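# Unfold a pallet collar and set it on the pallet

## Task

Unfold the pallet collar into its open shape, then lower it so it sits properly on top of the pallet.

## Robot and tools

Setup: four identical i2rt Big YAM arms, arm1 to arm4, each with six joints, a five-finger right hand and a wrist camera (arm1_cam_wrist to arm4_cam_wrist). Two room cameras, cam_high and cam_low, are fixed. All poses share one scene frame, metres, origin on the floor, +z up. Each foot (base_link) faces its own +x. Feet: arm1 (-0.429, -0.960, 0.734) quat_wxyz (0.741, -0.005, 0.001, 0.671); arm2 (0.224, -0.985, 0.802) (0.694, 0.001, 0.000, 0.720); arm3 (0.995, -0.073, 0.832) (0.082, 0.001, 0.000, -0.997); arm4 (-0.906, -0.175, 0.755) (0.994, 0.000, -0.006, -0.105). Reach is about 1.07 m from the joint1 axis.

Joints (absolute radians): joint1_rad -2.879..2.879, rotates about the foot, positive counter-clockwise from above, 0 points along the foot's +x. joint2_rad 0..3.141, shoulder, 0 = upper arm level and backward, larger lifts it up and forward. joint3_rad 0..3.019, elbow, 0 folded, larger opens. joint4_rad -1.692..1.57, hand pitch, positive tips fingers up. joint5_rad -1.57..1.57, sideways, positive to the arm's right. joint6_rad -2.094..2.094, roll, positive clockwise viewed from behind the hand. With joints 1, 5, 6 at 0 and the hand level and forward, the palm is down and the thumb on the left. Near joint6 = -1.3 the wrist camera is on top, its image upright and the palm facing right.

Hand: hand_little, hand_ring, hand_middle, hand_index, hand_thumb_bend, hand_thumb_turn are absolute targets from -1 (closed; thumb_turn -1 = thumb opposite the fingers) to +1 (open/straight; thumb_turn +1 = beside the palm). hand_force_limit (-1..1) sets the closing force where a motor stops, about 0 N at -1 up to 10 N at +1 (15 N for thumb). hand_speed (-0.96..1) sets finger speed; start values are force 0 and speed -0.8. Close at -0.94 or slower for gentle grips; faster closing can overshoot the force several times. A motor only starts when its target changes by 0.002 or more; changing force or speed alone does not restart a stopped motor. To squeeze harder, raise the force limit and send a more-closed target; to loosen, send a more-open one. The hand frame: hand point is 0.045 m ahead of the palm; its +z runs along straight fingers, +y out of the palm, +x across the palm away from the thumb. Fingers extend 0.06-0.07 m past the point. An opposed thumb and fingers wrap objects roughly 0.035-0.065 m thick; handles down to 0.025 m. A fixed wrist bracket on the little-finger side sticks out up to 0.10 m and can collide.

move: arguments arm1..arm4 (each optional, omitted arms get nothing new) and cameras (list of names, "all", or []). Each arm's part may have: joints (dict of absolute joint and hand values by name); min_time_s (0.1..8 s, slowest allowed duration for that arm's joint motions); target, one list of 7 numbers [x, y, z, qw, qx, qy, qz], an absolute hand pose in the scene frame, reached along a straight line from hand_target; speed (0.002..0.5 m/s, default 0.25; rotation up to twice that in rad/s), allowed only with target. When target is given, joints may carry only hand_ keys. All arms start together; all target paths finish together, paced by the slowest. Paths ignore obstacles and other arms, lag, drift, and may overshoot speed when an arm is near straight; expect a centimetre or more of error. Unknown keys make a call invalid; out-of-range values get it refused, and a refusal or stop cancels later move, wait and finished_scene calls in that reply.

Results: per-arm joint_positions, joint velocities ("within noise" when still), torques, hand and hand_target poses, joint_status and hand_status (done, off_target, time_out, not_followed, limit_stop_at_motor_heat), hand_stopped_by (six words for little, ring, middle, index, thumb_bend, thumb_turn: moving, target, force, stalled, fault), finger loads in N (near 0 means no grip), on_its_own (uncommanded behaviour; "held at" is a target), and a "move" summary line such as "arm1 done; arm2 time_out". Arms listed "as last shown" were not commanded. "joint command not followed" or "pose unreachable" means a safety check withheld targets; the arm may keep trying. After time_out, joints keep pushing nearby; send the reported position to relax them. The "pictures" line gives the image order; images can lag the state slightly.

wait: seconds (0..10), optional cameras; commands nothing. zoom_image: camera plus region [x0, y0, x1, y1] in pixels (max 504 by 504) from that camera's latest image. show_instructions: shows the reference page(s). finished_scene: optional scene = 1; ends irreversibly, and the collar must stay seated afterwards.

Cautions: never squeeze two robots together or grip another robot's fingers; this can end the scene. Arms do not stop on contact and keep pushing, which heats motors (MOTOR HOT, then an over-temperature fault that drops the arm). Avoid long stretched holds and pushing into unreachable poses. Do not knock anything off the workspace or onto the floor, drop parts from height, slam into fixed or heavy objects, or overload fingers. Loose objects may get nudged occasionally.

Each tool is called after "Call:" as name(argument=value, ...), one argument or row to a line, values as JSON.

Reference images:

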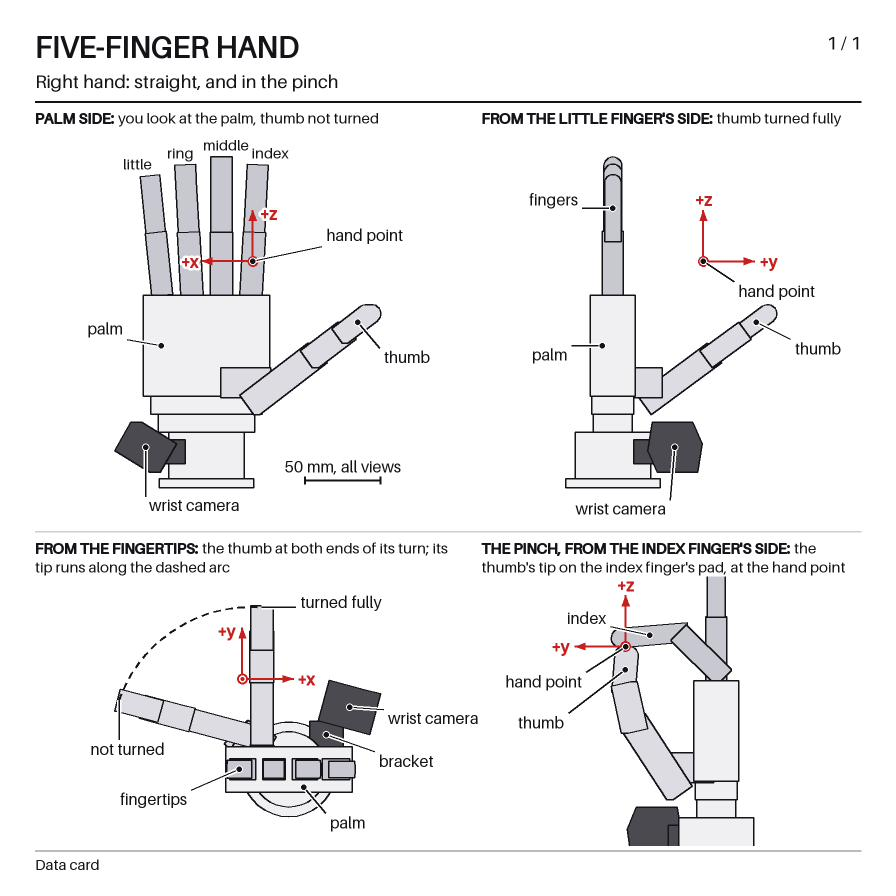

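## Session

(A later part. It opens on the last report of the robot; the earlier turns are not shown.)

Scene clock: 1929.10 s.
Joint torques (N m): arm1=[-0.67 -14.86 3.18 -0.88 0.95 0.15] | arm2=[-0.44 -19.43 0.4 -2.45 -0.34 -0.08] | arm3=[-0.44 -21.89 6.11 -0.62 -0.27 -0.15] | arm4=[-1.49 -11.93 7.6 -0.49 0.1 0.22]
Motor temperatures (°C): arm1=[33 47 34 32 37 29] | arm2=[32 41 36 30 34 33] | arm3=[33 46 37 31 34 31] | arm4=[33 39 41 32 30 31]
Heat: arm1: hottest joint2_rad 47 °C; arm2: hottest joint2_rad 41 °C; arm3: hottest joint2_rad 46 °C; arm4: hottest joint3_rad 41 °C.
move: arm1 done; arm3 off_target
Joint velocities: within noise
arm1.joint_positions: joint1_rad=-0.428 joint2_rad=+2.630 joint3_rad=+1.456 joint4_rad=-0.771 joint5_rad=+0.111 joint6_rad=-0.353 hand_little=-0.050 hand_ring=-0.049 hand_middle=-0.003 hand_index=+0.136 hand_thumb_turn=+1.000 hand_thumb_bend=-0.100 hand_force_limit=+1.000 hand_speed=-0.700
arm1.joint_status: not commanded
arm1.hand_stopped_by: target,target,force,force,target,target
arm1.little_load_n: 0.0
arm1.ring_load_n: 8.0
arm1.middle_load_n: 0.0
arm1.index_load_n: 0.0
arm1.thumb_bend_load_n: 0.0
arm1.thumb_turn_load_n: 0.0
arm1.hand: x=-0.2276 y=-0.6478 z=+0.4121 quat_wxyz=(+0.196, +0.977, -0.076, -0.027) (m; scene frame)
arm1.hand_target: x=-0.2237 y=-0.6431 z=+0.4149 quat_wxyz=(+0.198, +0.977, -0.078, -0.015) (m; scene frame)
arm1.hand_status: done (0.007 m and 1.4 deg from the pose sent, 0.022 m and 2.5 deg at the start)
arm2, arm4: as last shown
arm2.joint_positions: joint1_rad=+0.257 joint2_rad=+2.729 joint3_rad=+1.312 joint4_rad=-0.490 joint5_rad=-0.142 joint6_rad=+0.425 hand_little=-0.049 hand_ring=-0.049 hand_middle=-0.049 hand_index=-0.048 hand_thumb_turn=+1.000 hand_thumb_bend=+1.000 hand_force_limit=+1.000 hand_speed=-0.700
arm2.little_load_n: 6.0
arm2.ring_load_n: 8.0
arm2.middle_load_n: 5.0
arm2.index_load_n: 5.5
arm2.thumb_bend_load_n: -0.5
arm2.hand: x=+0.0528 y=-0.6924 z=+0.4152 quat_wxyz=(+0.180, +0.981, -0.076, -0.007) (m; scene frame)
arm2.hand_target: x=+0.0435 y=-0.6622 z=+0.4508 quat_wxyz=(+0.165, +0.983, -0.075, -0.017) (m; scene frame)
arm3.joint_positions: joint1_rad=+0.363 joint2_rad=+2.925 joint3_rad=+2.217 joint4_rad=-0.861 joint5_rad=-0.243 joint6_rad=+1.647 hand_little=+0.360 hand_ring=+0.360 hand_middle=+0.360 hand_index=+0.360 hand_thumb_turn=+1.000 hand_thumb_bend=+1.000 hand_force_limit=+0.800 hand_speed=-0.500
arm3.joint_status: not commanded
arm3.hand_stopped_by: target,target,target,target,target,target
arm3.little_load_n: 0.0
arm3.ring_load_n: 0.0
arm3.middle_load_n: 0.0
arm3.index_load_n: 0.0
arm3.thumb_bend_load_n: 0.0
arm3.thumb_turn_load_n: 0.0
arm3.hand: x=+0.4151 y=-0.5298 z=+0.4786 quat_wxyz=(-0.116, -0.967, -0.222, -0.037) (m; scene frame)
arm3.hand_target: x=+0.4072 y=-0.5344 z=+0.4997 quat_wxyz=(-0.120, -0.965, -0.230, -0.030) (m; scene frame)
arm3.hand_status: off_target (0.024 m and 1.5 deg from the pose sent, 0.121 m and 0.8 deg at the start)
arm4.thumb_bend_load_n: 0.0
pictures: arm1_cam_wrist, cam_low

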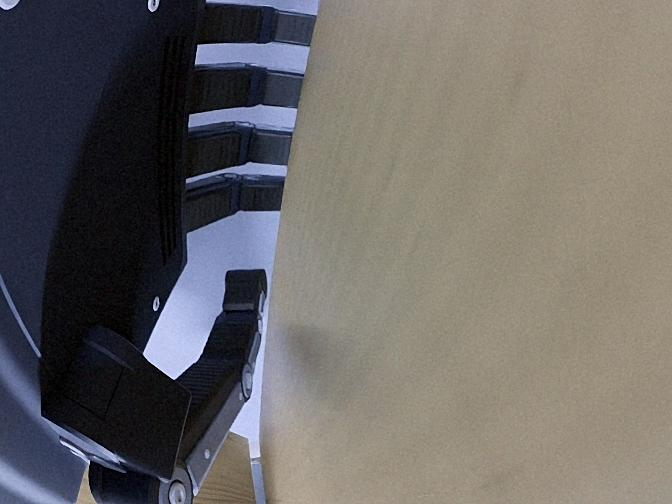

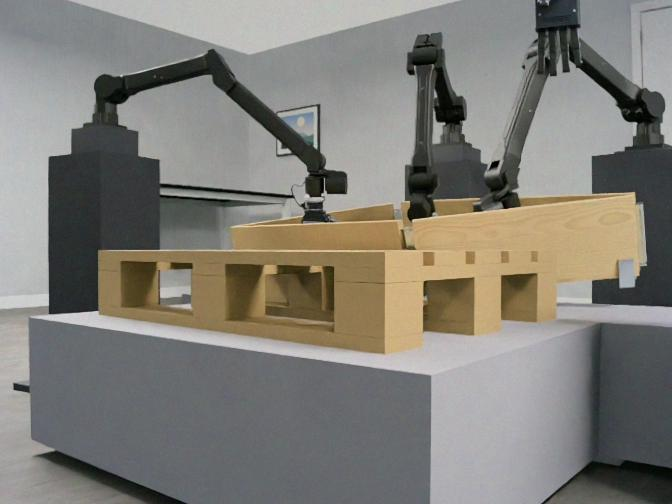

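Call:
move(
  arm1={"target": [-0.2230, -0.6430, 0.4000, 0.198, 0.977, -0.078, -0.015], "speed": 0.05, "joints": {"hand_little": 0.32, "hand_ring": 0.32, "hand_middle": 0.32, "hand_index": 0.32, "hand_speed": -0.3}},
  cameras=[],
)

Call:
move(
  arm1={"target": [-0.2100, -0.5600, 0.4050, 0.198, 0.977, -0.078, -0.015], "speed": 0.12},
  cameras=["arm1_cam_wrist"],
)

Scene clock: 1933.23 s.
Joint torques (N m): arm1=[-0.5 -13.63 3.51 -0.38 0.32 0.13] | arm2=[-0.62 -21.01 -0.95 -3.28 -0.66 -0.07] | arm3=[-0.38 -22.42 6.16 -0.57 -0.34 -0.15] | arm4=[-1.55 -11.93 7.56 -0.47 0.11 0.21]
Motor temperatures (°C): arm1=[33 46 34 32 36 29] | arm2=[32 41 36 30 34 33] | arm3=[33 46 37 31 34 31] | arm4=[33 39 41 32 30 31]
Heat: arm1: hottest joint2_rad 46 °C; arm2: hottest joint2_rad 41 °C; arm3: hottest joint2_rad 46 °C; arm4: hottest joint3_rad 41 °C.
move: arm1 done
Joint velocities: within noise
arm1.joint_positions: joint1_rad=-0.428 joint2_rad=+2.645 joint3_rad=+1.476 joint4_rad=-0.773 joint5_rad=+0.128 joint6_rad=-0.350 hand_little=+0.320 hand_ring=+0.320 hand_middle=+0.320 hand_index=+0.320 hand_thumb_turn=+1.000 hand_thumb_bend=-0.100 hand_force_limit=+1.000 hand_speed=-0.300
arm1.joint_status: all done
arm1.hand_stopped_by: target,target,target,target,target,target
arm1.little_load_n: 0.5
arm1.ring_load_n: 0.0
arm1.middle_load_n: 0.0
arm1.index_load_n: 0.0
arm1.thumb_bend_load_n: 0.0
arm1.thumb_turn_load_n: 0.0
arm1.hand: x=-0.2227 y=-0.6457 z=+0.4069 quat_wxyz=(+0.198, +0.977, -0.076, -0.018) (m; scene frame)
arm1.hand_target: x=-0.2229 y=-0.6431 z=+0.4007 quat_wxyz=(+0.198, +0.977, -0.078, -0.015) (m; scene frame)
arm1.hand_status: done (0.007 m and 0.5 deg from the pose sent, 0.014 m and 1.4 deg at the start)
arm2, arm3, arm4: as last shown
arm2.joint_positions: joint1_rad=+0.259 joint2_rad=+2.752 joint3_rad=+1.325 joint4_rad=-0.466 joint5_rad=-0.133 joint6_rad=+0.425 hand_little=-0.049 hand_ring=-0.049 hand_middle=-0.049 hand_index=-0.048 hand_thumb_turn=+1.000 hand_thumb_bend=+1.000 hand_force_limit=+1.000 hand_speed=-0.700
arm2.little_load_n: 7.5
arm2.ring_load_n: 10.0
arm2.middle_load_n: 7.0
arm2.index_load_n: 7.5
arm2.thumb_bend_load_n: 0.0
arm2.hand: x=+0.0535 y=-0.6904 z=+0.4034 quat_wxyz=(+0.172, +0.982, -0.074, -0.005) (m; scene frame)
arm2.hand_target: x=+0.0438 y=-0.6624 z=+0.4500 quat_wxyz=(+0.165, +0.983, -0.075, -0.017) (m; scene frame)
arm3.hand_target: x=+0.4072 y=-0.5343 z=+0.4997 quat_wxyz=(-0.120, -0.965, -0.230, -0.030) (m; scene frame)
arm4.middle_load_n: 0.5
pictures: none
No camera images: "cameras" was empty.

Scene clock: 1934.60 s.
Joint torques (N m): arm1=[1.9 -15.09 6.09 -0.72 -0.07 0.13] | arm2=[-0.67 -21.13 -1.95 -3.26 -0.66 -0.11] | arm3=[-0.56 -22.07 6.02 -0.65 -0.33 -0.08] | arm4=[-1.67 -11.99 7.57 -0.5 0.11 0.21]
Motor temperatures (°C): arm1=[33 46 34 32 36 29] | arm2=[32 41 36 30 34 33] | arm3=[33 46 36 31 34 31] | arm4=[33 39 41 32 30 31]
Heat: arm1: hottest joint2_rad 46 °C; arm2: hottest joint2_rad 41 °C; arm3: hottest joint2_rad 46 °C; arm4: hottest joint3_rad 41 °C.
move: arm1 off_target
Joint velocities: within noise
arm1.joint_positions: joint1_rad=-0.416 joint2_rad=+2.737 joint3_rad=+1.753 joint4_rad=-0.981 joint5_rad=+0.117 joint6_rad=-0.313 hand_little=+0.320 hand_ring=+0.320 hand_middle=+0.320 hand_index=+0.320 hand_thumb_turn=+1.000 hand_thumb_bend=-0.100 hand_force_limit=+1.000 hand_speed=-0.300
arm1.joint_status: not commanded
arm1.hand_stopped_by: target,target,target,target,target,target
arm1.little_load_n: 0.0
arm1.ring_load_n: 0.0
arm1.middle_load_n: 0.0
arm1.index_load_n: 0.0
arm1.thumb_bend_load_n: 0.0
arm1.thumb_turn_load_n: 0.0
arm1.hand: x=-0.1976 y=-0.5827 z=+0.4092 quat_wxyz=(+0.206, +0.974, -0.088, -0.023) (m; scene frame)
arm1.hand_target: x=-0.2066 y=-0.5635 z=+0.4045 quat_wxyz=(+0.198, +0.977, -0.079, -0.017) (m; scene frame)
arm1.hand_status: off_target (0.026 m and 1.8 deg from the pose sent, 0.087 m and 0.5 deg at the start)
arm2, arm3: as last shown
arm2.joint_positions: joint1_rad=+0.259 joint2_rad=+2.751 joint3_rad=+1.339 joint4_rad=-0.466 joint5_rad=-0.133 joint6_rad=+0.436 hand_little=-0.049 hand_ring=-0.049 hand_middle=-0.049 hand_index=-0.048 hand_thumb_turn=+1.000 hand_thumb_bend=+1.000 hand_force_limit=+1.000 hand_speed=-0.700
arm2.little_load_n: 6.0
arm2.ring_load_n: 8.0
arm2.middle_load_n: 6.5
arm2.hand: x=+0.0502 y=-0.6811 z=+0.4029 quat_wxyz=(+0.165, +0.983, -0.079, -0.007) (m; scene frame)
arm2.hand_target: x=+0.0433 y=-0.6609 z=+0.4504 quat_wxyz=(+0.164, +0.983, -0.079, -0.017) (m; scene frame)
arm3.joint_positions: joint1_rad=+0.368 joint2_rad=+2.925 joint3_rad=+2.217 joint4_rad=-0.861 joint5_rad=-0.243 joint6_rad=+1.647 hand_little=+0.360 hand_ring=+0.360 hand_middle=+0.360 hand_index=+0.360 hand_thumb_turn=+1.000 hand_thumb_bend=+1.000 hand_force_limit=+0.800 hand_speed=-0.500
arm3.hand: x=+0.4172 y=-0.5325 z=+0.4787 quat_wxyz=(-0.116, -0.967, -0.225, -0.037) (m; scene frame)
arm3.hand_target: x=+0.4093 y=-0.5370 z=+0.4997 quat_wxyz=(-0.120, -0.965, -0.232, -0.030) (m; scene frame)
arm4.joint_positions: joint1_rad=+0.286 joint2_rad=+1.585 joint3_rad=+1.197 joint4_rad=-1.177 joint5_rad=+0.001 joint6_rad=+1.347 hand_little=+1.000 hand_ring=+1.000 hand_middle=+1.000 hand_index=+1.000 hand_thumb_turn=-1.000 hand_thumb_bend=+1.000 hand_force_limit=+0.950 hand_speed=+0.200
arm4.joint_status: not commanded
arm4.hand_stopped_by: target,target,target,target,target,target
arm4.little_load_n: 0.0
arm4.ring_load_n: 0.0
arm4.middle_load_n: 0.0
arm4.index_load_n: 0.0
arm4.thumb_bend_load_n: 0.0
arm4.thumb_turn_load_n: 0.0
arm4.hand: x=-0.4460 y=-0.0742 z=+0.8561 quat_wxyz=(-0.009, +0.149, -0.989, +0.003) (m; scene frame)
arm4.hand_target: x=-0.4495 y=-0.0791 z=+0.8538 quat_wxyz=(-0.001, +0.137, -0.991, +0.004) (m; scene frame)
arm4.hand_status: not commanded
pictures: arm1_cam_wrist

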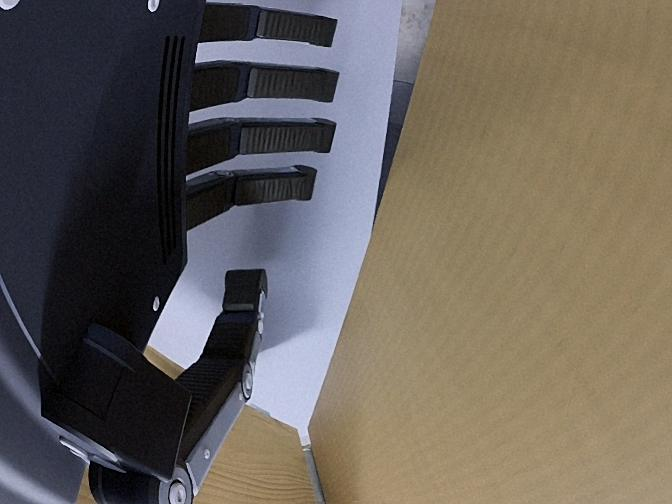

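Call:
move(
  arm1={"target": [-0.2100, -0.6000, 0.6200, 0.10, 0.991, -0.078, -0.015], "speed": 0.25},
  arm4={"joints": {"hand_little": 0.32, "hand_ring": 0.32, "hand_middle": 0.32, "hand_index": 0.32, "hand_thumb_turn": 1.0, "hand_speed": 0.2}},
  cameras=[],
)

Call:
move(
  arm1={"target": [-0.2500, -0.7400, 0.7600, 0.05, 0.991, -0.078, -0.015], "speed": 0.3},
  cameras=["cam_high", "arm1_cam_wrist"],
)

Scene clock: 1945.07 s.
Joint torques (N m): arm1=[-2.37 -13.74 4.15 -0.53 0.07 -0.15] | arm2=[-0.62 -21.42 -1.63 -3.4 -0.81 -0.11] | arm3=[0.44 -21.89 5.83 -0.61 -0.33 -0.16] | arm4=[-1.61 -11.99 7.61 -0.46 0.09 0.22]
Motor temperatures (°C): arm1=[33 44 34 32 36 29] | arm2=[32 42 36 30 34 33] | arm3=[33 45 36 31 34 31] | arm4=[33 39 41 32 30 31]
Heat: arm1: hottest joint2_rad 44 °C; arm2: hottest joint2_rad 42 °C; arm3: hottest joint2_rad 45 °C; arm4: hottest joint3_rad 41 °C.
move: arm1 off_target; arm4 done
Joint velocities: within noise
arm1.joint_positions: joint1_rad=-0.416 joint2_rad=+2.121 joint3_rad=+1.310 joint4_rad=-0.927 joint5_rad=+0.052 joint6_rad=-0.356 hand_little=+0.320 hand_ring=+0.320 hand_middle=+0.320 hand_index=+0.320 hand_thumb_turn=+1.000 hand_thumb_bend=-0.100 hand_force_limit=+1.000 hand_speed=-0.300
arm1.joint_status: not commanded
arm1.hand_stopped_by: target,target,target,target,target,target
arm1.little_load_n: 0.0
arm1.ring_load_n: 0.0
arm1.middle_load_n: 0.0
arm1.index_load_n: 0.0
arm1.thumb_bend_load_n: 0.0
arm1.thumb_turn_load_n: 0.0
arm1.hand: x=-0.2139 y=-0.5879 z=+0.6197 quat_wxyz=(+0.091, +0.993, -0.077, -0.008) (m; scene frame)
arm1.hand_target: x=-0.2125 y=-0.5959 z=+0.6199 quat_wxyz=(+0.100, +0.992, -0.076, -0.014) (m; scene frame)
arm1.hand_status: off_target (0.013 m and 1.3 deg from the pose sent, 0.212 m and 12.4 deg at the start)
arm2.joint_positions: joint1_rad=+0.259 joint2_rad=+2.757 joint3_rad=+1.335 joint4_rad=-0.463 joint5_rad=-0.129 joint6_rad=+0.436 hand_little=-0.049 hand_ring=-0.049 hand_middle=-0.049 hand_index=-0.048 hand_thumb_turn=+1.000 hand_thumb_bend=+1.000 hand_force_limit=+1.000 hand_speed=-0.700
arm2.joint_status: not commanded
arm2.hand_stopped_by: target,target,target,target,target,target
arm2.little_load_n: 9.5
arm2.ring_load_n: 11.5
arm2.middle_load_n: 7.5
arm2.index_load_n: 6.5
arm2.thumb_bend_load_n: 0.0
arm2.thumb_turn_load_n: 0.0
arm2.hand: x=+0.0523 y=-0.6861 z=+0.4007 quat_wxyz=(+0.168, +0.983, -0.079, -0.004) (m; scene frame)
arm2.hand_target: x=+0.0432 y=-0.6609 z=+0.4502 quat_wxyz=(+0.164, +0.983, -0.079, -0.017) (m; scene frame)
arm2.hand_status: not commanded
arm3: as last shown
arm4.joint_positions: joint1_rad=+0.286 joint2_rad=+1.585 joint3_rad=+1.197 joint4_rad=-1.178 joint5_rad=+0.001 joint6_rad=+1.357 hand_little=+0.320 hand_ring=+0.320 hand_middle=+0.320 hand_index=+0.320 hand_thumb_turn=+1.000 hand_thumb_bend=+1.000 hand_force_limit=+0.950 hand_speed=+0.200
arm4.joint_status: all done
arm4.hand_stopped_by: target,target,target,target,target,target
arm4.little_load_n: 0.0
arm4.ring_load_n: 0.0
arm4.middle_load_n: 0.0
arm4.index_load_n: 0.0
arm4.thumb_bend_load_n: 0.0
arm4.thumb_turn_load_n: 0.0
arm4.hand: x=-0.4458 y=-0.0744 z=+0.8561 quat_wxyz=(-0.008, +0.145, -0.989, +0.003) (m; scene frame)
arm4.hand_target: x=-0.4493 y=-0.0792 z=+0.8538 quat_wxyz=(+0.000, +0.133, -0.991, +0.003) (m; scene frame)
arm4.hand_status: not commanded
pictures: none
No camera images: "cameras" was empty.

Scene clock: 1946.60 s.
Joint torques (N m): arm1=[-2.67 -7.59 5.72 -0.25 -0.09 -0.1] | arm2=[-0.56 -21.54 -1.61 -3.38 -0.82 -0.11] | arm3=[-0.56 -21.19 5.74 -0.49 -0.27 -0.11] | arm4=[-1.67 -11.99 7.61 -0.46 0.08 0.22]
Motor temperatures (°C): arm1=[33 44 34 32 35 29] | arm2=[32 42 36 30 34 33] | arm3=[33 45 36 31 34 31] | arm4=[33 39 41 32 30 31]
Heat: arm1: hottest joint2_rad 44 °C; arm2: hottest joint2_rad 42 °C; arm3: hottest joint2_rad 45 °C; arm4: hottest joint3_rad 41 °C.
move: arm1 done
Joint velocities: within noise
arm1.joint_positions: joint1_rad=-0.560 joint2_rad=+1.510 joint3_rad=+0.884 joint4_rad=-1.039 joint5_rad=+0.023 joint6_rad=-0.488 hand_little=+0.320 hand_ring=+0.320 hand_middle=+0.320 hand_index=+0.320 hand_thumb_turn=+1.000 hand_thumb_bend=-0.100 hand_force_limit=+1.000 hand_speed=-0.300
arm1.joint_status: not commanded
arm1.hand_stopped_by: target,target,target,target,target,target
arm1.little_load_n: 0.0
arm1.ring_load_n: 0.0
arm1.middle_load_n: 0.0
arm1.index_load_n: 0.0
arm1.thumb_bend_load_n: 0.0
arm1.thumb_turn_load_n: 0.0
arm1.hand: x=-0.2506 y=-0.7391 z=+0.7615 quat_wxyz=(+0.051, +0.995, -0.085, -0.013) (m; scene frame)
arm1.hand_target: x=-0.2499 y=-0.7409 z=+0.7615 quat_wxyz=(+0.054, +0.995, -0.081, -0.017) (m; scene frame)
arm1.hand_status: done (0.002 m and 0.8 deg from the pose sent, 0.210 m and 4.8 deg at the start)
arm2, arm3, arm4: as last shown
arm2.joint_positions: joint1_rad=+0.259 joint2_rad=+2.759 joint3_rad=+1.335 joint4_rad=-0.463 joint5_rad=-0.129 joint6_rad=+0.436 hand_little=-0.049 hand_ring=-0.049 hand_middle=-0.049 hand_index=-0.048 hand_thumb_turn=+1.000 hand_thumb_bend=+1.000 hand_force_limit=+1.000 hand_speed=-0.700
arm2.little_load_n: 9.0
arm2.ring_load_n: 11.0
arm2.middle_load_n: 7.0
arm2.index_load_n: 6.0
arm2.thumb_bend_load_n: -0.5
arm2.hand: x=+0.0525 y=-0.6869 z=+0.4002 quat_wxyz=(+0.169, +0.982, -0.079, -0.004) (m; scene frame)
arm2.hand_target: x=+0.0432 y=-0.6611 z=+0.4501 quat_wxyz=(+0.165, +0.983, -0.079, -0.017) (m; scene frame)
arm4.little_load_n: 0.5
pictures: arm1_cam_wrist, cam_high

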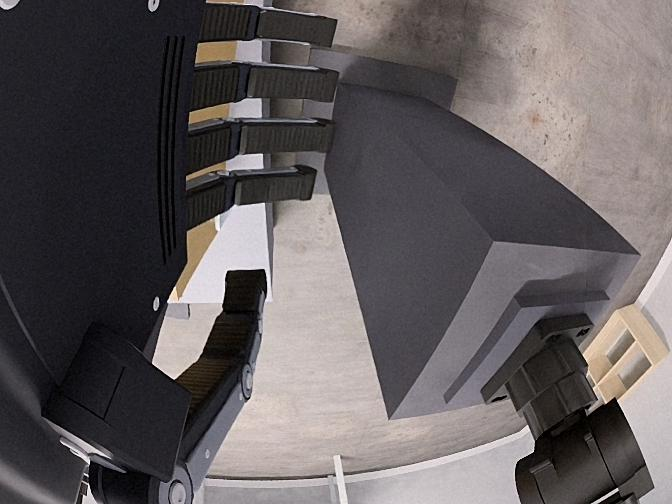

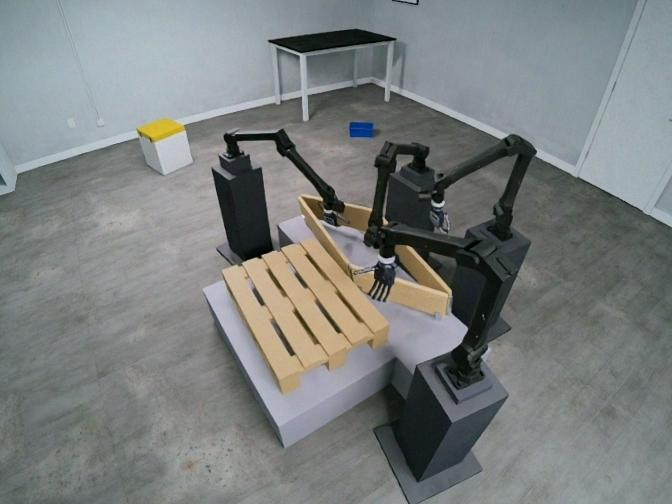

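Call:
move(
  arm4={"target": [-0.130, -0.455, 0.720, 0.0367, 0.2985, -0.9466, -0.1162], "speed": 0.3},
  cameras=["arm4_cam_wrist", "cam_high"],
)

Scene clock: 1950.97 s.
Joint torques (N m): arm1=[-1.79 -7.71 5.74 -0.29 -0.09 -0.11] | arm2=[-0.62 -21.48 -1.61 -3.4 -0.82 -0.11] | arm3=[-0.5 -21.25 5.78 -0.61 -0.32 -0.14] | arm4=[-0.38 -25.52 14.15 0.81 -0.07 -0.01]
Motor temperatures (°C): arm1=[33 44 35 32 35 29] | arm2=[32 42 36 30 34 33] | arm3=[33 45 36 31 34 31] | arm4=[33 39 42 32 30 31]
Heat: arm1: hottest joint2_rad 44 °C; arm2: hottest joint2_rad 42 °C; arm3: hottest joint2_rad 45 °C; arm4: hottest joint3_rad 42 °C.
move: arm4 off_target
Joint velocities: within noise
arm1, arm2, arm3: as last shown
arm1.joint_positions: joint1_rad=-0.557 joint2_rad=+1.510 joint3_rad=+0.884 joint4_rad=-1.039 joint5_rad=+0.022 joint6_rad=-0.490 hand_little=+0.320 hand_ring=+0.320 hand_middle=+0.320 hand_index=+0.320 hand_thumb_turn=+1.000 hand_thumb_bend=-0.100 hand_force_limit=+1.000 hand_speed=-0.300
arm1.hand: x=-0.2515 y=-0.7384 z=+0.7614 quat_wxyz=(+0.050, +0.995, -0.083, -0.013) (m; scene frame)
arm1.hand_target: x=-0.2507 y=-0.7403 z=+0.7615 quat_wxyz=(+0.053, +0.995, -0.079, -0.018) (m; scene frame)
arm2.little_load_n: 8.5
arm2.middle_load_n: 6.5
arm2.thumb_bend_load_n: 0.0
arm4.joint_positions: joint1_rad=-0.247 joint2_rad=+2.846 joint3_rad=+2.859 joint4_rad=-1.436 joint5_rad=-0.140 joint6_rad=+0.677 hand_little=+0.320 hand_ring=+0.320 hand_middle=+0.320 hand_index=+0.320 hand_thumb_turn=+1.000 hand_thumb_bend=+1.000 hand_force_limit=+0.950 hand_speed=+0.200
arm4.joint_status: not commanded
arm4.hand_stopped_by: target,target,target,target,target,target
arm4.little_load_n: 0.0
arm4.ring_load_n: 0.0
arm4.middle_load_n: 0.0
arm4.index_load_n: 0.0
arm4.thumb_bend_load_n: 0.0
arm4.thumb_turn_load_n: 0.0
arm4.hand: x=-0.1516 y=-0.4479 z=+0.6867 quat_wxyz=(-0.107, +0.220, -0.970, -0.006) (m; scene frame)
arm4.hand_target: x=-0.1316 y=-0.4501 z=+0.7171 quat_wxyz=(-0.139, +0.231, -0.963, +0.021) (m; scene frame)
arm4.hand_status: off_target (0.040 m and 22.8 deg from the pose sent, 0.513 m and 23.4 deg at the start; pose on its path clipped on 18 of 73 steps; a joint's target at an end of its range on 28 of 73 steps)
pictures: arm4_cam_wrist, cam_high

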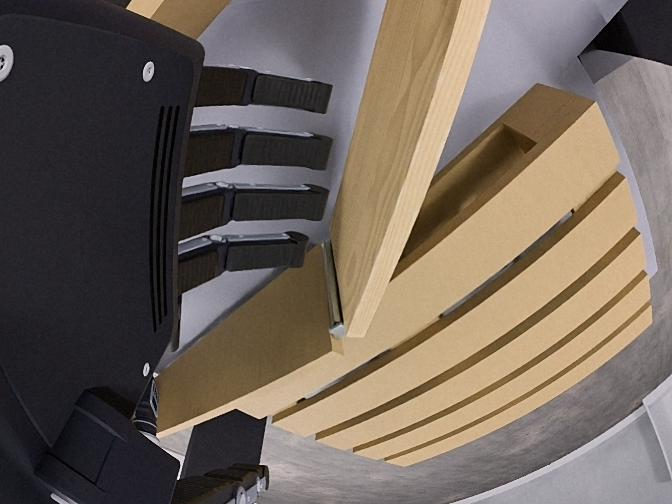

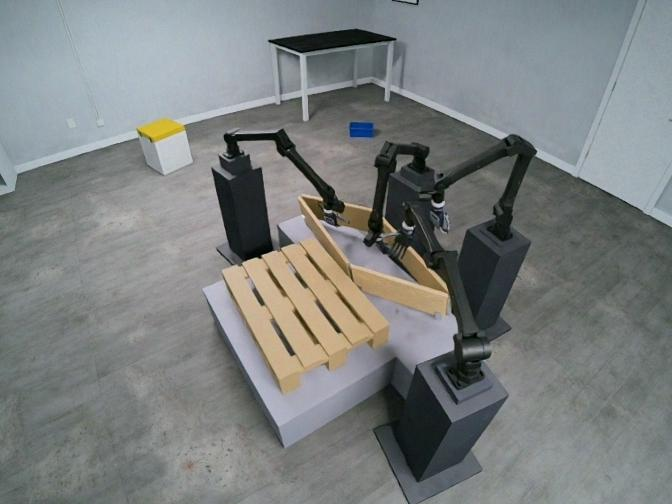

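Call:
move(
  arm4={"target": [-0.215, -0.470, 0.640, 0.0192, 0.2750, -0.9590, -0.0671], "speed": 0.2},
  cameras=["arm4_cam_wrist"],
)

Scene clock: 1956.77 s.
Joint torques (N m): arm1=[-1.73 -7.65 5.71 -0.21 -0.09 -0.12] | arm2=[-0.62 -21.48 -1.58 -3.37 -0.81 -0.11] | arm3=[0.09 -21.66 6.01 -0.69 -0.31 -0.15] | arm4=[-1.44 -24.88 13.42 -0.61 0.07 -0.09]
Motor temperatures (°C): arm1=[33 44 35 32 35 29] | arm2=[32 42 36 30 35 33] | arm3=[33 45 36 31 34 31] | arm4=[33 39 42 32 30 31]
Heat: arm1: hottest joint2_rad 44 °C; arm2: hottest joint2_rad 42 °C; arm3: hottest joint2_rad 45 °C; arm4: hottest joint3_rad 42 °C.
move: arm4 off_target
Joint velocities: within noise
arm1, arm2, arm3: as last shown
arm2.little_load_n: 9.0
arm2.ring_load_n: 10.5
arm2.thumb_bend_load_n: -0.5
arm3.thumb_bend_load_n: -0.5
arm4.joint_positions: joint1_rad=-0.293 joint2_rad=+2.935 joint3_rad=+2.862 joint4_rad=-1.579 joint5_rad=-0.071 joint6_rad=+0.564 hand_little=+0.320 hand_ring=+0.320 hand_middle=+0.320 hand_index=+0.320 hand_thumb_turn=+1.000 hand_thumb_bend=+1.000 hand_force_limit=+0.950 hand_speed=+0.200
arm4.joint_status: not commanded
arm4.hand_stopped_by: target,target,target,target,target,target
arm4.little_load_n: 0.0
arm4.ring_load_n: 0.0
arm4.middle_load_n: 0.0
arm4.index_load_n: 0.0
arm4.thumb_bend_load_n: 0.0
arm4.thumb_turn_load_n: 0.0
arm4.hand: x=-0.2287 y=-0.4655 z=+0.6179 quat_wxyz=(-0.001, +0.248, -0.967, -0.051) (m; scene frame)
arm4.hand_target: x=-0.2179 y=-0.4746 z=+0.6407 quat_wxyz=(-0.019, +0.256, -0.966, -0.031) (m; scene frame)
arm4.hand_status: off_target (0.026 m and 4.4 deg from the pose sent, 0.082 m and 17.3 deg at the start; a joint's target at an end of its range on 38 of 48 steps)
pictures: arm4_cam_wrist

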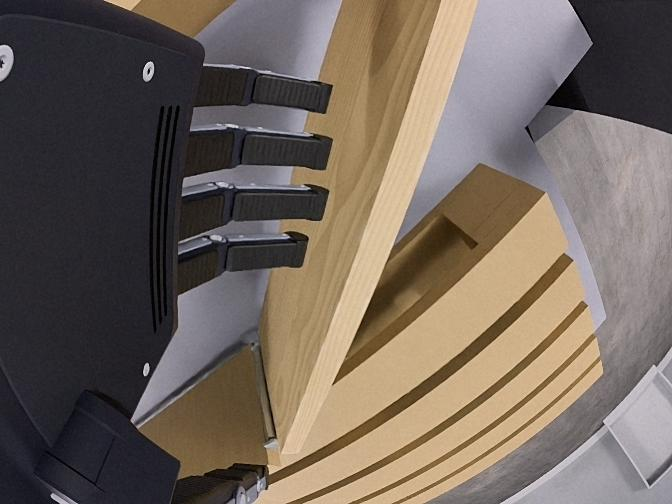

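Call:
move(
  arm4={"target": [-0.212, -0.490, 0.520, 0.0192, 0.2750, -0.9590, -0.0671], "speed": 0.15},
  cameras=["arm4_cam_wrist"],
)

Scene clock: 1962.03 s.
Joint torques (N m): arm1=[-1.73 -7.59 5.74 -0.27 -0.08 -0.12] | arm2=[-0.62 -21.6 -1.62 -3.4 -0.82 -0.11] | arm3=[-0.15 -22.12 6 -0.39 -0.26 -0.14] | arm4=[-1.61 -25.29 12.79 0.31 0.09 -0.08]
Motor temperatures (°C): arm1=[33 43 35 31 35 29] | arm2=[32 42 36 30 35 33] | arm3=[33 45 36 31 34 31] | arm4=[33 39 43 32 30 31]
Heat: arm1: hottest joint2_rad 43 °C; arm2: hottest joint2_rad 42 °C; arm3: hottest joint2_rad 45 °C; arm4: hottest joint3_rad 43 °C.
move: arm4 off_target
Joint velocities: within noise
arm1, arm2, arm3: as last shown
arm2.ring_load_n: 11.0
arm2.thumb_bend_load_n: 0.0
arm3.ring_load_n: -0.5
arm3.thumb_bend_load_n: 0.0
arm4.joint_positions: joint1_rad=-0.301 joint2_rad=+3.093 joint3_rad=+2.868 joint4_rad=-1.398 joint5_rad=-0.063 joint6_rad=+0.551 hand_little=+0.320 hand_ring=+0.320 hand_middle=+0.320 hand_index=+0.320 hand_thumb_turn=+1.000 hand_thumb_bend=+1.000 hand_force_limit=+0.950 hand_speed=+0.200
arm4.joint_status: not commanded
arm4.hand_stopped_by: target,target,target,target,target,target
arm4.little_load_n: 0.0
arm4.ring_load_n: 0.0
arm4.middle_load_n: 0.0
arm4.index_load_n: 0.0
arm4.thumb_bend_load_n: 0.0
arm4.thumb_turn_load_n: 0.0
arm4.hand: x=-0.2345 y=-0.4703 z=+0.4978 quat_wxyz=(-0.009, +0.251, -0.967, -0.038) (m; scene frame)
arm4.hand_target: x=-0.2170 y=-0.4888 z=+0.5218 quat_wxyz=(-0.035, +0.255, -0.966, -0.010) (m; scene frame)
arm4.hand_status: off_target (0.037 m and 5.5 deg from the pose sent, 0.102 m and 4.4 deg at the start; a joint's target at an end of its range on 41 of 45 steps)
pictures: arm4_cam_wrist

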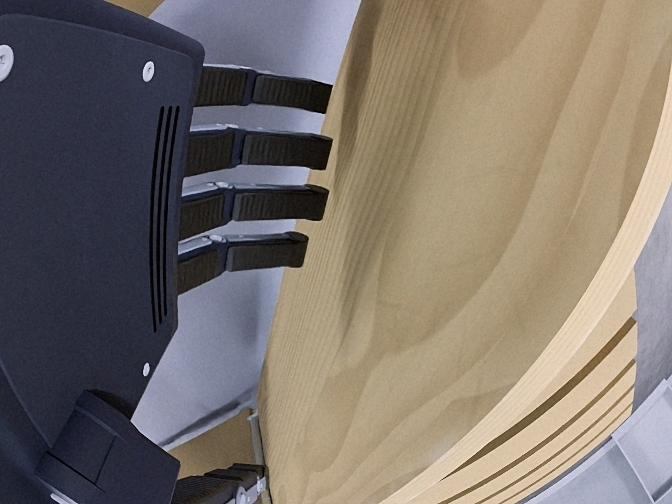

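Call:
move(
  arm4={"target": [-0.300, -0.380, 0.740, 0.0192, 0.2750, -0.9590, -0.0671], "speed": 0.3},
  arm3={"target": [0.400, -0.500, 0.660, 0.1185, 0.9651, 0.2317, 0.0285], "speed": 0.25},
  cameras=[],
)

Call:
move(
  arm4={"joints": {"joint1_rad": 0.286, "joint2_rad": 1.585, "joint3_rad": 1.197, "joint4_rad": -1.178, "joint5_rad": 0.0, "joint6_rad": 0.8}, "min_time_s": 3},
  arm3={"joints": {"joint6_rad": -0.70}, "min_time_s": 2.5},
  cameras=["arm3_cam_wrist", "cam_high"],
)

Scene clock: 2014.60 s.
Joint torques (N m): arm1=[-1.79 -7.59 5.71 -0.24 -0.09 -0.11] | arm2=[-0.62 -21.71 -1.88 -3.45 -0.8 -0.11] | arm3=[-0.21 -20.66 6.69 -0.51 -0.24 -0.18] | arm4=[-0.79 -22.42 7.57 -0.62 -0.17 0.22]
Motor temperatures (°C): arm1=[33 41 36 31 34 29] | arm2=[32 42 36 30 35 33] | arm3=[33 46 35 31 34 31] | arm4=[33 41 48 32 30 31]
Heat: arm1: hottest joint2_rad 41 °C; arm2: hottest joint2_rad 42 °C; arm3: hottest joint2_rad 46 °C; arm4: hottest joint3_rad 48 °C.
move: arm3 off_target; arm4 done
Joint velocities: within noise
arm1, arm2: as last shown
arm2.joint_positions: joint1_rad=+0.259 joint2_rad=+2.759 joint3_rad=+1.338 joint4_rad=-0.461 joint5_rad=-0.129 joint6_rad=+0.437 hand_little=-0.049 hand_ring=-0.049 hand_middle=-0.049 hand_index=-0.048 hand_thumb_turn=+1.000 hand_thumb_bend=+1.000 hand_force_limit=+1.000 hand_speed=-0.700
arm2.little_load_n: 8.5
arm2.ring_load_n: 10.5
arm2.middle_load_n: 7.0
arm2.index_load_n: 6.5
arm2.hand: x=+0.0518 y=-0.6847 z=+0.3998 quat_wxyz=(+0.166, +0.983, -0.080, -0.005) (m; scene frame)
arm2.hand_target: x=+0.0434 y=-0.6613 z=+0.4504 quat_wxyz=(+0.165, +0.983, -0.079, -0.017) (m; scene frame)
arm3.joint_positions: joint1_rad=+0.313 joint2_rad=+2.569 joint3_rad=+1.974 joint4_rad=-0.974 joint5_rad=-0.243 joint6_rad=+1.596 hand_little=+0.360 hand_ring=+0.360 hand_middle=+0.360 hand_index=+0.360 hand_thumb_turn=+1.000 hand_thumb_bend=+1.000 hand_force_limit=+0.800 hand_speed=-0.500
arm3.joint_status: not commanded
arm3.hand_stopped_by: target,target,target,target,target,target
arm3.little_load_n: 0.0
arm3.ring_load_n: 0.5
arm3.middle_load_n: 0.0
arm3.index_load_n: 0.0
arm3.thumb_bend_load_n: 0.0
arm3.thumb_turn_load_n: 0.0
arm3.hand: x=+0.3984 y=-0.4987 z=+0.6465 quat_wxyz=(-0.117, -0.967, -0.222, -0.031) (m; scene frame)
arm3.hand_target: x=+0.3967 y=-0.4988 z=+0.6597 quat_wxyz=(-0.119, -0.966, -0.229, -0.028) (m; scene frame)
arm3.hand_status: off_target (0.014 m and 1.1 deg from the pose sent, 0.185 m and 1.3 deg at the start)
arm4.joint_positions: joint1_rad=-0.223 joint2_rad=+2.380 joint3_rad=+2.076 joint4_rad=-1.392 joint5_rad=-0.068 joint6_rad=+0.548 hand_little=+0.320 hand_ring=+0.320 hand_middle=+0.320 hand_index=+0.320 hand_thumb_turn=+1.000 hand_thumb_bend=+1.000 hand_force_limit=+0.950 hand_speed=+0.200
arm4.joint_status: not commanded
arm4.hand_stopped_by: target,target,target,target,target,target
arm4.little_load_n: 0.0
arm4.ring_load_n: 0.0
arm4.middle_load_n: 0.0
arm4.index_load_n: 0.0
arm4.thumb_bend_load_n: 0.0
arm4.thumb_turn_load_n: 0.0
arm4.hand: x=-0.2954 y=-0.3793 z=+0.7343 quat_wxyz=(+0.018, +0.288, -0.955, -0.064) (m; scene frame)
arm4.hand_target: x=-0.2974 y=-0.3813 z=+0.7411 quat_wxyz=(+0.018, +0.278, -0.958, -0.065) (m; scene frame)
arm4.hand_status: done (0.007 m and 1.6 deg from the pose sent, 0.267 m and 5.5 deg at the start)
pictures: none
No camera images: "cameras" was empty.

Scene clock: 2018.03 s.
Joint torques (N m): arm1=[-1.73 -7.53 5.72 -0.23 -0.1 -0.11] | arm2=[-0.62 -21.6 -1.92 -3.47 -0.81 -0.11] | arm3=[0.32 -20.25 6.56 -0.69 -0.16 -0.17] | arm4=[-0.56 -13.04 7.46 0.43 0.11 0.23]
Motor temperatures (°C): arm1=[33 41 36 31 34 29] | arm2=[32 42 36 30 35 33] | arm3=[33 46 35 31 34 31] | arm4=[33 42 47 32 30 31]
Heat: arm1: hottest joint2_rad 41 °C; arm2: hottest joint2_rad 42 °C; arm3: hottest joint2_rad 46 °C; arm4: hottest joint3_rad 47 °C.
move: arm3 done; arm4 done
Joint velocities: within noise
arm1, arm2: as last shown
arm2.little_load_n: 8.0
arm2.index_load_n: 7.0
arm3.joint_positions: joint1_rad=+0.311 joint2_rad=+2.569 joint3_rad=+1.974 joint4_rad=-0.974 joint5_rad=-0.243 joint6_rad=-0.693 hand_little=+0.360 hand_ring=+0.360 hand_middle=+0.360 hand_index=+0.360 hand_thumb_turn=+1.000 hand_thumb_bend=+1.000 hand_force_limit=+0.800 hand_speed=-0.500
arm3.joint_status: all done
arm3.hand_stopped_by: target,target,target,target,target,target
arm3.little_load_n: 0.0
arm3.ring_load_n: 0.0
arm3.middle_load_n: 0.0
arm3.index_load_n: 0.0
arm3.thumb_bend_load_n: 0.0
arm3.thumb_turn_load_n: 0.0
arm3.hand: x=+0.4522 y=-0.3888 z=+0.6288 quat_wxyz=(-0.076, -0.198, -0.973, +0.094) (m; scene frame)
arm3.hand_target: x=+0.4490 y=-0.3883 z=+0.6412 quat_wxyz=(-0.075, -0.191, -0.974, +0.097) (m; scene frame)
arm3.hand_status: not commanded
arm4.joint_positions: joint1_rad=+0.293 joint2_rad=+1.597 joint3_rad=+1.202 joint4_rad=-1.194 joint5_rad=-0.004 joint6_rad=+0.781 hand_little=+0.320 hand_ring=+0.320 hand_middle=+0.320 hand_index=+0.320 hand_thumb_turn=+1.000 hand_thumb_bend=+1.000 hand_force_limit=+0.950 hand_speed=+0.200
arm4.joint_status: all done
arm4.hand_stopped_by: target,target,target,target,target,target
arm4.little_load_n: -0.5
arm4.ring_load_n: 0.0
arm4.middle_load_n: 0.0
arm4.index_load_n: 0.0
arm4.thumb_bend_load_n: 0.0
arm4.thumb_turn_load_n: 0.0
arm4.hand: x=-0.4873 y=-0.0751 z=+0.8526 quat_wxyz=(+0.003, +0.422, -0.907, -0.001) (m; scene frame)
arm4.hand_target: x=-0.4848 y=-0.0739 z=+0.8557 quat_wxyz=(-0.007, +0.416, -0.909, +0.004) (m; scene frame)
arm4.hand_status: not commanded
pictures: arm3_cam_wrist, cam_high

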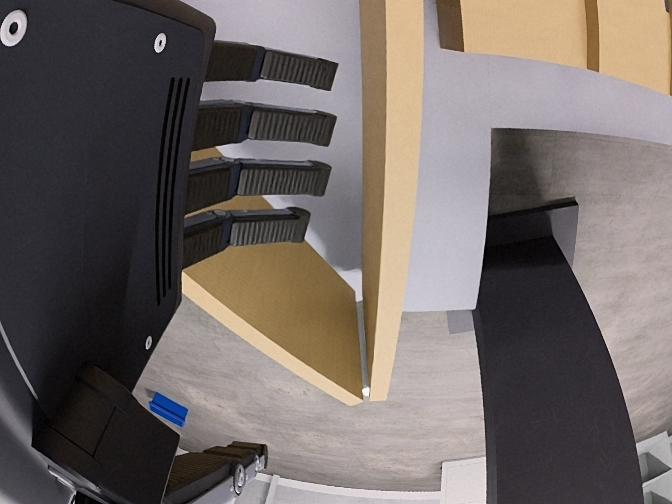

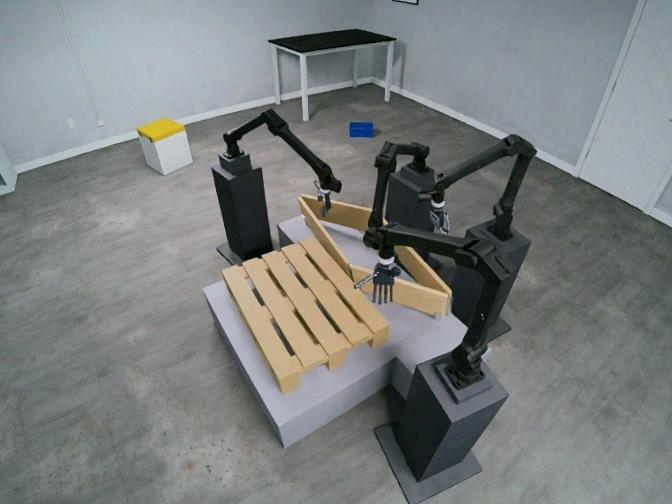

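Call:
move(
  arm1={"target": [-0.270, -0.570, 0.700, 0.1387, 0.9865, -0.0863, -0.0121], "speed": 0.3},
  arm3={"target": [0.430, -0.465, 0.600, 0.0082, 0.0781, 0.9914, 0.1042], "speed": 0.25, "joints": {"hand_little": 0.26, "hand_ring": 0.26, "hand_middle": 0.26, "hand_index": 0.26}},
  cameras=["arm1_cam_wrist", "arm3_cam_wrist"],
)

Scene clock: 2026.17 s.
Joint torques (N m): arm1=[-0.62 -12.86 7.17 -0.81 0.25 0.17] | arm2=[-0.62 -21.6 -1.91 -3.49 -0.81 -0.11] | arm3=[-0.03 -20.78 11.74 -0.65 0.3 -0.13] | arm4=[-0.62 -13.16 7.51 0.39 0.11 0.22]
Motor temperatures (°C): arm1=[33 40 36 31 34 29] | arm2=[32 43 36 30 35 33] | arm3=[33 45 36 31 34 31] | arm4=[33 41 46 32 30 31]
Heat: arm1: hottest joint2_rad 40 °C; arm2: hottest joint2_rad 43 °C; arm3: hottest joint2_rad 45 °C; arm4: hottest joint3_rad 46 °C.
move: arm1 off_target; arm3 off_target
Joint velocities: within noise
arm1.joint_positions: joint1_rad=-0.304 joint2_rad=+2.019 joint3_rad=+1.347 joint4_rad=-1.168 joint5_rad=+0.054 joint6_rad=-0.238 hand_little=+0.320 hand_ring=+0.320 hand_middle=+0.320 hand_index=+0.320 hand_thumb_turn=+1.000 hand_thumb_bend=-0.100 hand_force_limit=+1.000 hand_speed=-0.300
arm1.joint_status: not commanded
arm1.hand_stopped_by: target,target,target,target,target,target
arm1.little_load_n: 0.0
arm1.ring_load_n: 0.0
arm1.middle_load_n: 0.0
arm1.index_load_n: 0.0
arm1.thumb_bend_load_n: 0.0
arm1.thumb_turn_load_n: 0.0
arm1.hand: x=-0.2717 y=-0.5800 z=+0.6945 quat_wxyz=(+0.140, +0.987, -0.079, -0.014) (m; scene frame)
arm1.hand_target: x=-0.2686 y=-0.5704 z=+0.6982 quat_wxyz=(+0.137, +0.987, -0.084, -0.009) (m; scene frame)
arm1.hand_status: off_target (0.012 m and 0.9 deg from the pose sent, 0.180 m and 10.2 deg at the start)
arm2, arm4: as last shown
arm2.little_load_n: 8.5
arm2.middle_load_n: 6.5
arm3.joint_positions: joint1_rad=+0.508 joint2_rad=+3.086 joint3_rad=+2.873 joint4_rad=-1.498 joint5_rad=+0.133 joint6_rad=-0.714 hand_little=+0.260 hand_ring=+0.260 hand_middle=+0.260 hand_index=+0.260 hand_thumb_turn=+1.000 hand_thumb_bend=+1.000 hand_force_limit=+0.800 hand_speed=-0.500
arm3.joint_status: all done
arm3.hand_stopped_by: target,target,target,target,target,target
arm3.little_load_n: 0.0
arm3.ring_load_n: 0.0
arm3.middle_load_n: 0.0
arm3.index_load_n: 0.0
arm3.thumb_bend_load_n: 0.0
arm3.thumb_turn_load_n: 0.0
arm3.hand: x=+0.4410 y=-0.4602 z=+0.5807 quat_wxyz=(-0.006, -0.087, -0.992, -0.097) (m; scene frame)
arm3.hand_target: x=+0.4286 y=-0.4653 z=+0.5978 quat_wxyz=(+0.007, -0.082, -0.993, -0.086) (m; scene frame)
arm3.hand_status: off_target (0.023 m and 1.4 deg from the pose sent, 0.084 m and 27.9 deg at the start; a joint's target at an end of its range on 22 of 57 steps)
arm4.little_load_n: 0.0
arm4.hand_target: x=-0.4848 y=-0.0739 z=+0.8557 quat_wxyz=(-0.007, +0.417, -0.909, +0.004) (m; scene frame)
pictures: arm1_cam_wrist, arm3_cam_wrist

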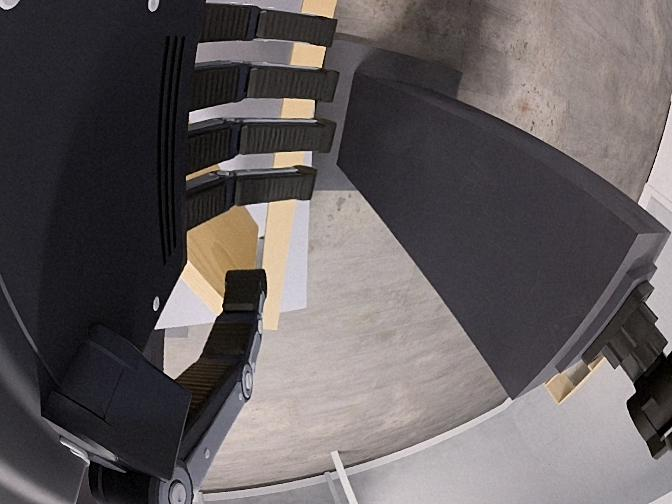

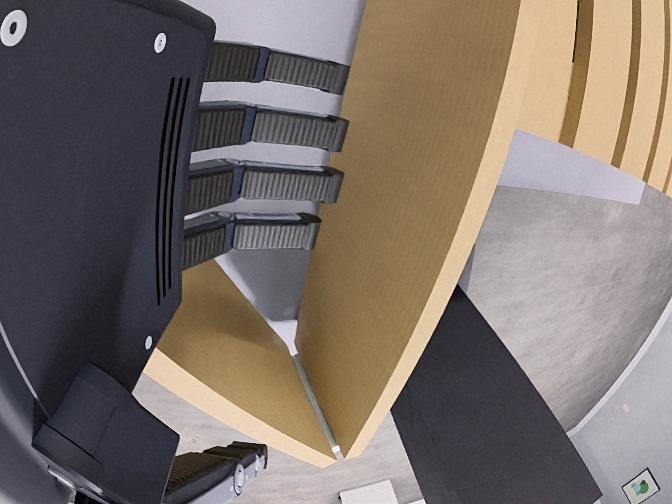

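Call:
move(
  arm1={"target": [-0.222, -0.545, 0.620, 0.1387, 0.9865, -0.0863, -0.0121], "speed": 0.25},
  arm3={"target": [0.465, -0.455, 0.480, 0.0082, 0.0781, 0.9914, 0.1042], "speed": 0.2},
  cameras=["arm1_cam_wrist", "arm3_cam_wrist"],
)

Scene clock: 2050.80 s.
Joint torques (N m): arm1=[-2.08 -14.45 6.8 0.01 0.17 -0.11] | arm2=[-0.67 -21.6 -1.91 -3.48 -0.81 -0.11] | arm3=[0.09 -19.43 7.65 0.38 0.21 -0.06] | arm4=[-0.67 -13.16 7.47 0.46 0.11 0.21]
Motor temperatures (°C): arm1=[33 41 36 31 34 29] | arm2=[32 44 36 31 35 33] | arm3=[33 49 37 31 34 31] | arm4=[33 41 45 32 30 31]
Heat: arm1: hottest joint2_rad 41 °C; arm2: hottest joint2_rad 44 °C; arm3: hottest joint2_rad 49 °C; arm4: hottest joint3_rad 45 °C.
move: arm1 off_target; arm3 off_target
Joint velocities: within noise
arm1.joint_positions: joint1_rad=-0.353 joint2_rad=+2.237 joint3_rad=+1.490 joint4_rad=-1.115 joint5_rad=+0.065 joint6_rad=-0.255 hand_little=+0.320 hand_ring=+0.320 hand_middle=+0.320 hand_index=+0.320 hand_thumb_turn=+1.000 hand_thumb_bend=-0.100 hand_force_limit=+1.000 hand_speed=-0.300
arm1.joint_status: not commanded
arm1.hand_stopped_by: target,target,target,target,target,target
arm1.little_load_n: 0.0
arm1.ring_load_n: 0.0
arm1.middle_load_n: 0.0
arm1.index_load_n: 0.0
arm1.thumb_bend_load_n: 0.0
arm1.thumb_turn_load_n: 0.0
arm1.hand: x=-0.2334 y=-0.5562 z=+0.6197 quat_wxyz=(+0.152, +0.984, -0.093, -0.017) (m; scene frame)
arm1.hand_target: x=-0.2233 y=-0.5451 z=+0.6197 quat_wxyz=(+0.138, +0.986, -0.090, -0.012) (m; scene frame)
arm1.hand_status: off_target (0.016 m and 1.8 deg from the pose sent, 0.096 m and 0.9 deg at the start)
arm2.joint_positions: joint1_rad=+0.259 joint2_rad=+2.759 joint3_rad=+1.338 joint4_rad=-0.461 joint5_rad=-0.129 joint6_rad=+0.437 hand_little=-0.049 hand_ring=-0.049 hand_middle=-0.049 hand_index=-0.048 hand_thumb_turn=+1.000 hand_thumb_bend=+1.000 hand_force_limit=+1.000 hand_speed=-0.700
arm2.joint_status: not commanded
arm2.hand_stopped_by: target,target,target,target,target,target
arm2.little_load_n: 8.5
arm2.ring_load_n: 10.5
arm2.middle_load_n: 6.5
arm2.index_load_n: 6.5
arm2.thumb_bend_load_n: -0.5
arm2.thumb_turn_load_n: 0.0
arm2.hand: x=+0.0518 y=-0.6847 z=+0.3998 quat_wxyz=(+0.166, +0.983, -0.080, -0.005) (m; scene frame)
arm2.hand_target: x=+0.0434 y=-0.6613 z=+0.4504 quat_wxyz=(+0.165, +0.983, -0.079, -0.017) (m; scene frame)
arm2.hand_status: not commanded
arm3.joint_positions: joint1_rad=+0.518 joint2_rad=+3.119 joint3_rad=+2.698 joint4_rad=-1.292 joint5_rad=+0.136 joint6_rad=-0.714 hand_little=+0.260 hand_ring=+0.260 hand_middle=+0.260 hand_index=+0.260 hand_thumb_turn=+1.000 hand_thumb_bend=+1.000 hand_force_limit=+0.800 hand_speed=-0.500
arm3.joint_status: not commanded
arm3.hand_stopped_by: target,target,target,target,target,target
arm3.little_load_n: 0.0
arm3.ring_load_n: 0.0
arm3.middle_load_n: 0.0
arm3.index_load_n: 0.0
arm3.thumb_bend_load_n: 0.0
arm3.thumb_turn_load_n: 0.0
arm3.hand: x=+0.4663 y=-0.4484 z=+0.4928 quat_wxyz=(-0.005, -0.081, -0.992, -0.099) (m; scene frame)
arm3.hand_target: x=+0.4692 y=-0.4523 z=+0.4830 quat_wxyz=(-0.001, -0.075, -0.992, -0.097) (m; scene frame)
arm3.hand_status: off_target (0.014 m and 0.8 deg from the pose sent, 0.104 m and 1.4 deg at the start; a joint's target at an end of its range on 24 of 38 steps)
arm4: as last shown
pictures: arm1_cam_wrist, arm3_cam_wrist

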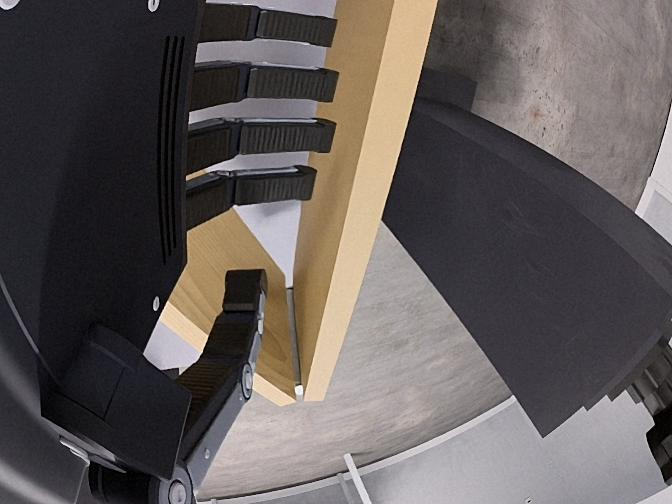

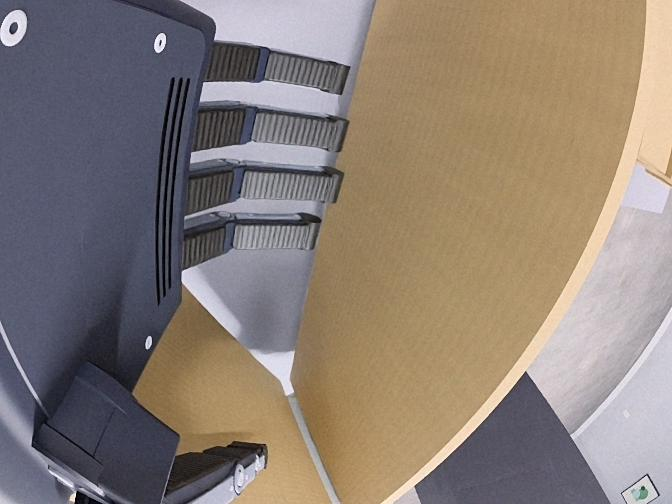

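Call:
move(
  arm1={"target": [-0.213, -0.545, 0.430, 0.1387, 0.9865, -0.0863, -0.0121], "speed": 0.2},
  arm3={"target": [0.485, -0.450, 0.380, 0.0082, 0.0781, 0.9914, 0.1042], "speed": 0.12},
  cameras=["arm1_cam_wrist", "arm3_cam_wrist"],
)

Scene clock: 2065.63 s.
Joint torques (N m): arm1=[-2.2 -15.85 5.11 0.02 0.27 -0.11] | arm2=[-0.67 -21.66 -1.94 -3.48 -0.85 -0.11] | arm3=[0.67 -18.55 5.94 0.79 0.04 -0.12] | arm4=[-0.62 -13.1 7.5 0.43 0.11 0.23]
Motor temperatures (°C): arm1=[33 41 36 31 34 29] | arm2=[31 44 36 31 35 33] | arm3=[33 46 37 31 33 31] | arm4=[33 40 44 32 30 31]
Heat: arm1: hottest joint2_rad 41 °C; arm2: hottest joint2_rad 44 °C; arm3: hottest joint2_rad 46 °C; arm4: hottest joint3_rad 44 °C.
move: arm1 off_target; arm3 off_target
Joint velocities: within noise
arm1.joint_positions: joint1_rad=-0.359 joint2_rad=+2.627 joint3_rad=+1.638 joint4_rad=-0.869 joint5_rad=+0.066 joint6_rad=-0.273 hand_little=+0.320 hand_ring=+0.320 hand_middle=+0.320 hand_index=+0.320 hand_thumb_turn=+1.000 hand_thumb_bend=-0.100 hand_force_limit=+1.000 hand_speed=-0.300
arm1.joint_status: not commanded
arm1.hand_stopped_by: target,target,target,target,target,target
arm1.little_load_n: 0.5
arm1.ring_load_n: 0.0
arm1.middle_load_n: 0.0
arm1.index_load_n: 0.0
arm1.thumb_bend_load_n: 0.0
arm1.thumb_turn_load_n: 0.0
arm1.hand: x=-0.2256 y=-0.5540 z=+0.4315 quat_wxyz=(+0.149, +0.985, -0.087, -0.017) (m; scene frame)
arm1.hand_target: x=-0.2139 y=-0.5459 z=+0.4308 quat_wxyz=(+0.138, +0.987, -0.086, -0.012) (m; scene frame)
arm1.hand_status: off_target (0.016 m and 1.4 deg from the pose sent, 0.191 m and 1.8 deg at the start)
arm2, arm4: as last shown
arm2.joint_positions: joint1_rad=+0.259 joint2_rad=+2.760 joint3_rad=+1.338 joint4_rad=-0.461 joint5_rad=-0.128 joint6_rad=+0.437 hand_little=-0.049 hand_ring=-0.049 hand_middle=-0.049 hand_index=-0.048 hand_thumb_turn=+1.000 hand_thumb_bend=+1.000 hand_force_limit=+1.000 hand_speed=-0.700
arm2.little_load_n: 9.5
arm2.ring_load_n: 11.0
arm2.middle_load_n: 7.0
arm2.index_load_n: 6.0
arm2.thumb_bend_load_n: 0.0
arm2.hand: x=+0.0523 y=-0.6855 z=+0.3992 quat_wxyz=(+0.167, +0.983, -0.080, -0.004) (m; scene frame)
arm2.hand_target: x=+0.0435 y=-0.6613 z=+0.4503 quat_wxyz=(+0.165, +0.983, -0.079, -0.016) (m; scene frame)
arm3.joint_positions: joint1_rad=+0.521 joint2_rad=+3.119 joint3_rad=+2.433 joint4_rad=-0.867 joint5_rad=+0.122 joint6_rad=-0.714 hand_little=+0.260 hand_ring=+0.260 hand_middle=+0.260 hand_index=+0.260 hand_thumb_turn=+1.000 hand_thumb_bend=+1.000 hand_force_limit=+0.800 hand_speed=-0.500
arm3.joint_status: not commanded
arm3.hand_stopped_by: target,target,target,target,target,target
arm3.little_load_n: 0.0
arm3.ring_load_n: 0.0
arm3.middle_load_n: 0.0
arm3.index_load_n: 0.5
arm3.thumb_bend_load_n: 0.0
arm3.thumb_turn_load_n: -0.5
arm3.hand: x=+0.4785 y=-0.4445 z=+0.3932 quat_wxyz=(+0.047, -0.085, -0.994, -0.038) (m; scene frame)
arm3.hand_target: x=+0.4859 y=-0.4470 z=+0.3815 quat_wxyz=(+0.047, -0.072, -0.996, -0.037) (m; scene frame)
arm3.hand_status: off_target (0.016 m and 9.9 deg from the pose sent, 0.114 m and 0.8 deg at the start; a joint's target at an end of its range on 49 of 50 steps)
pictures: arm1_cam_wrist, arm3_cam_wrist

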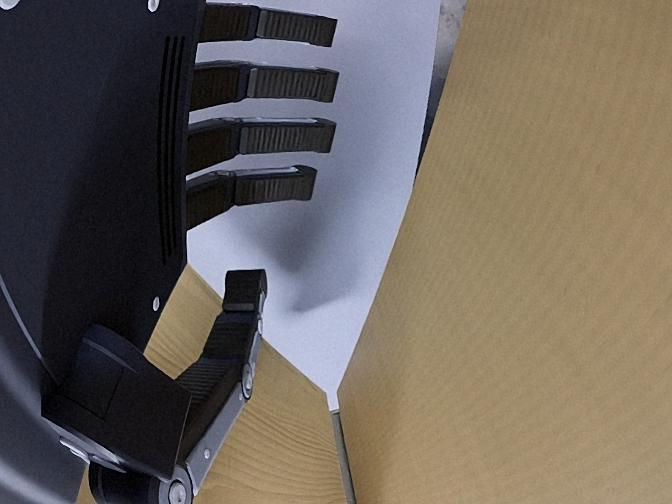

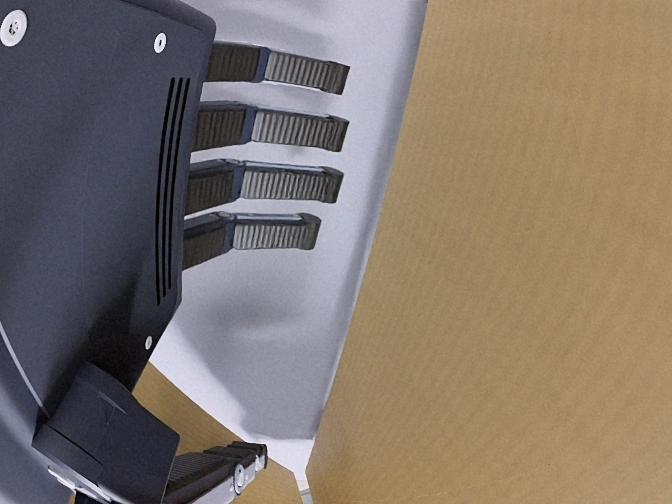

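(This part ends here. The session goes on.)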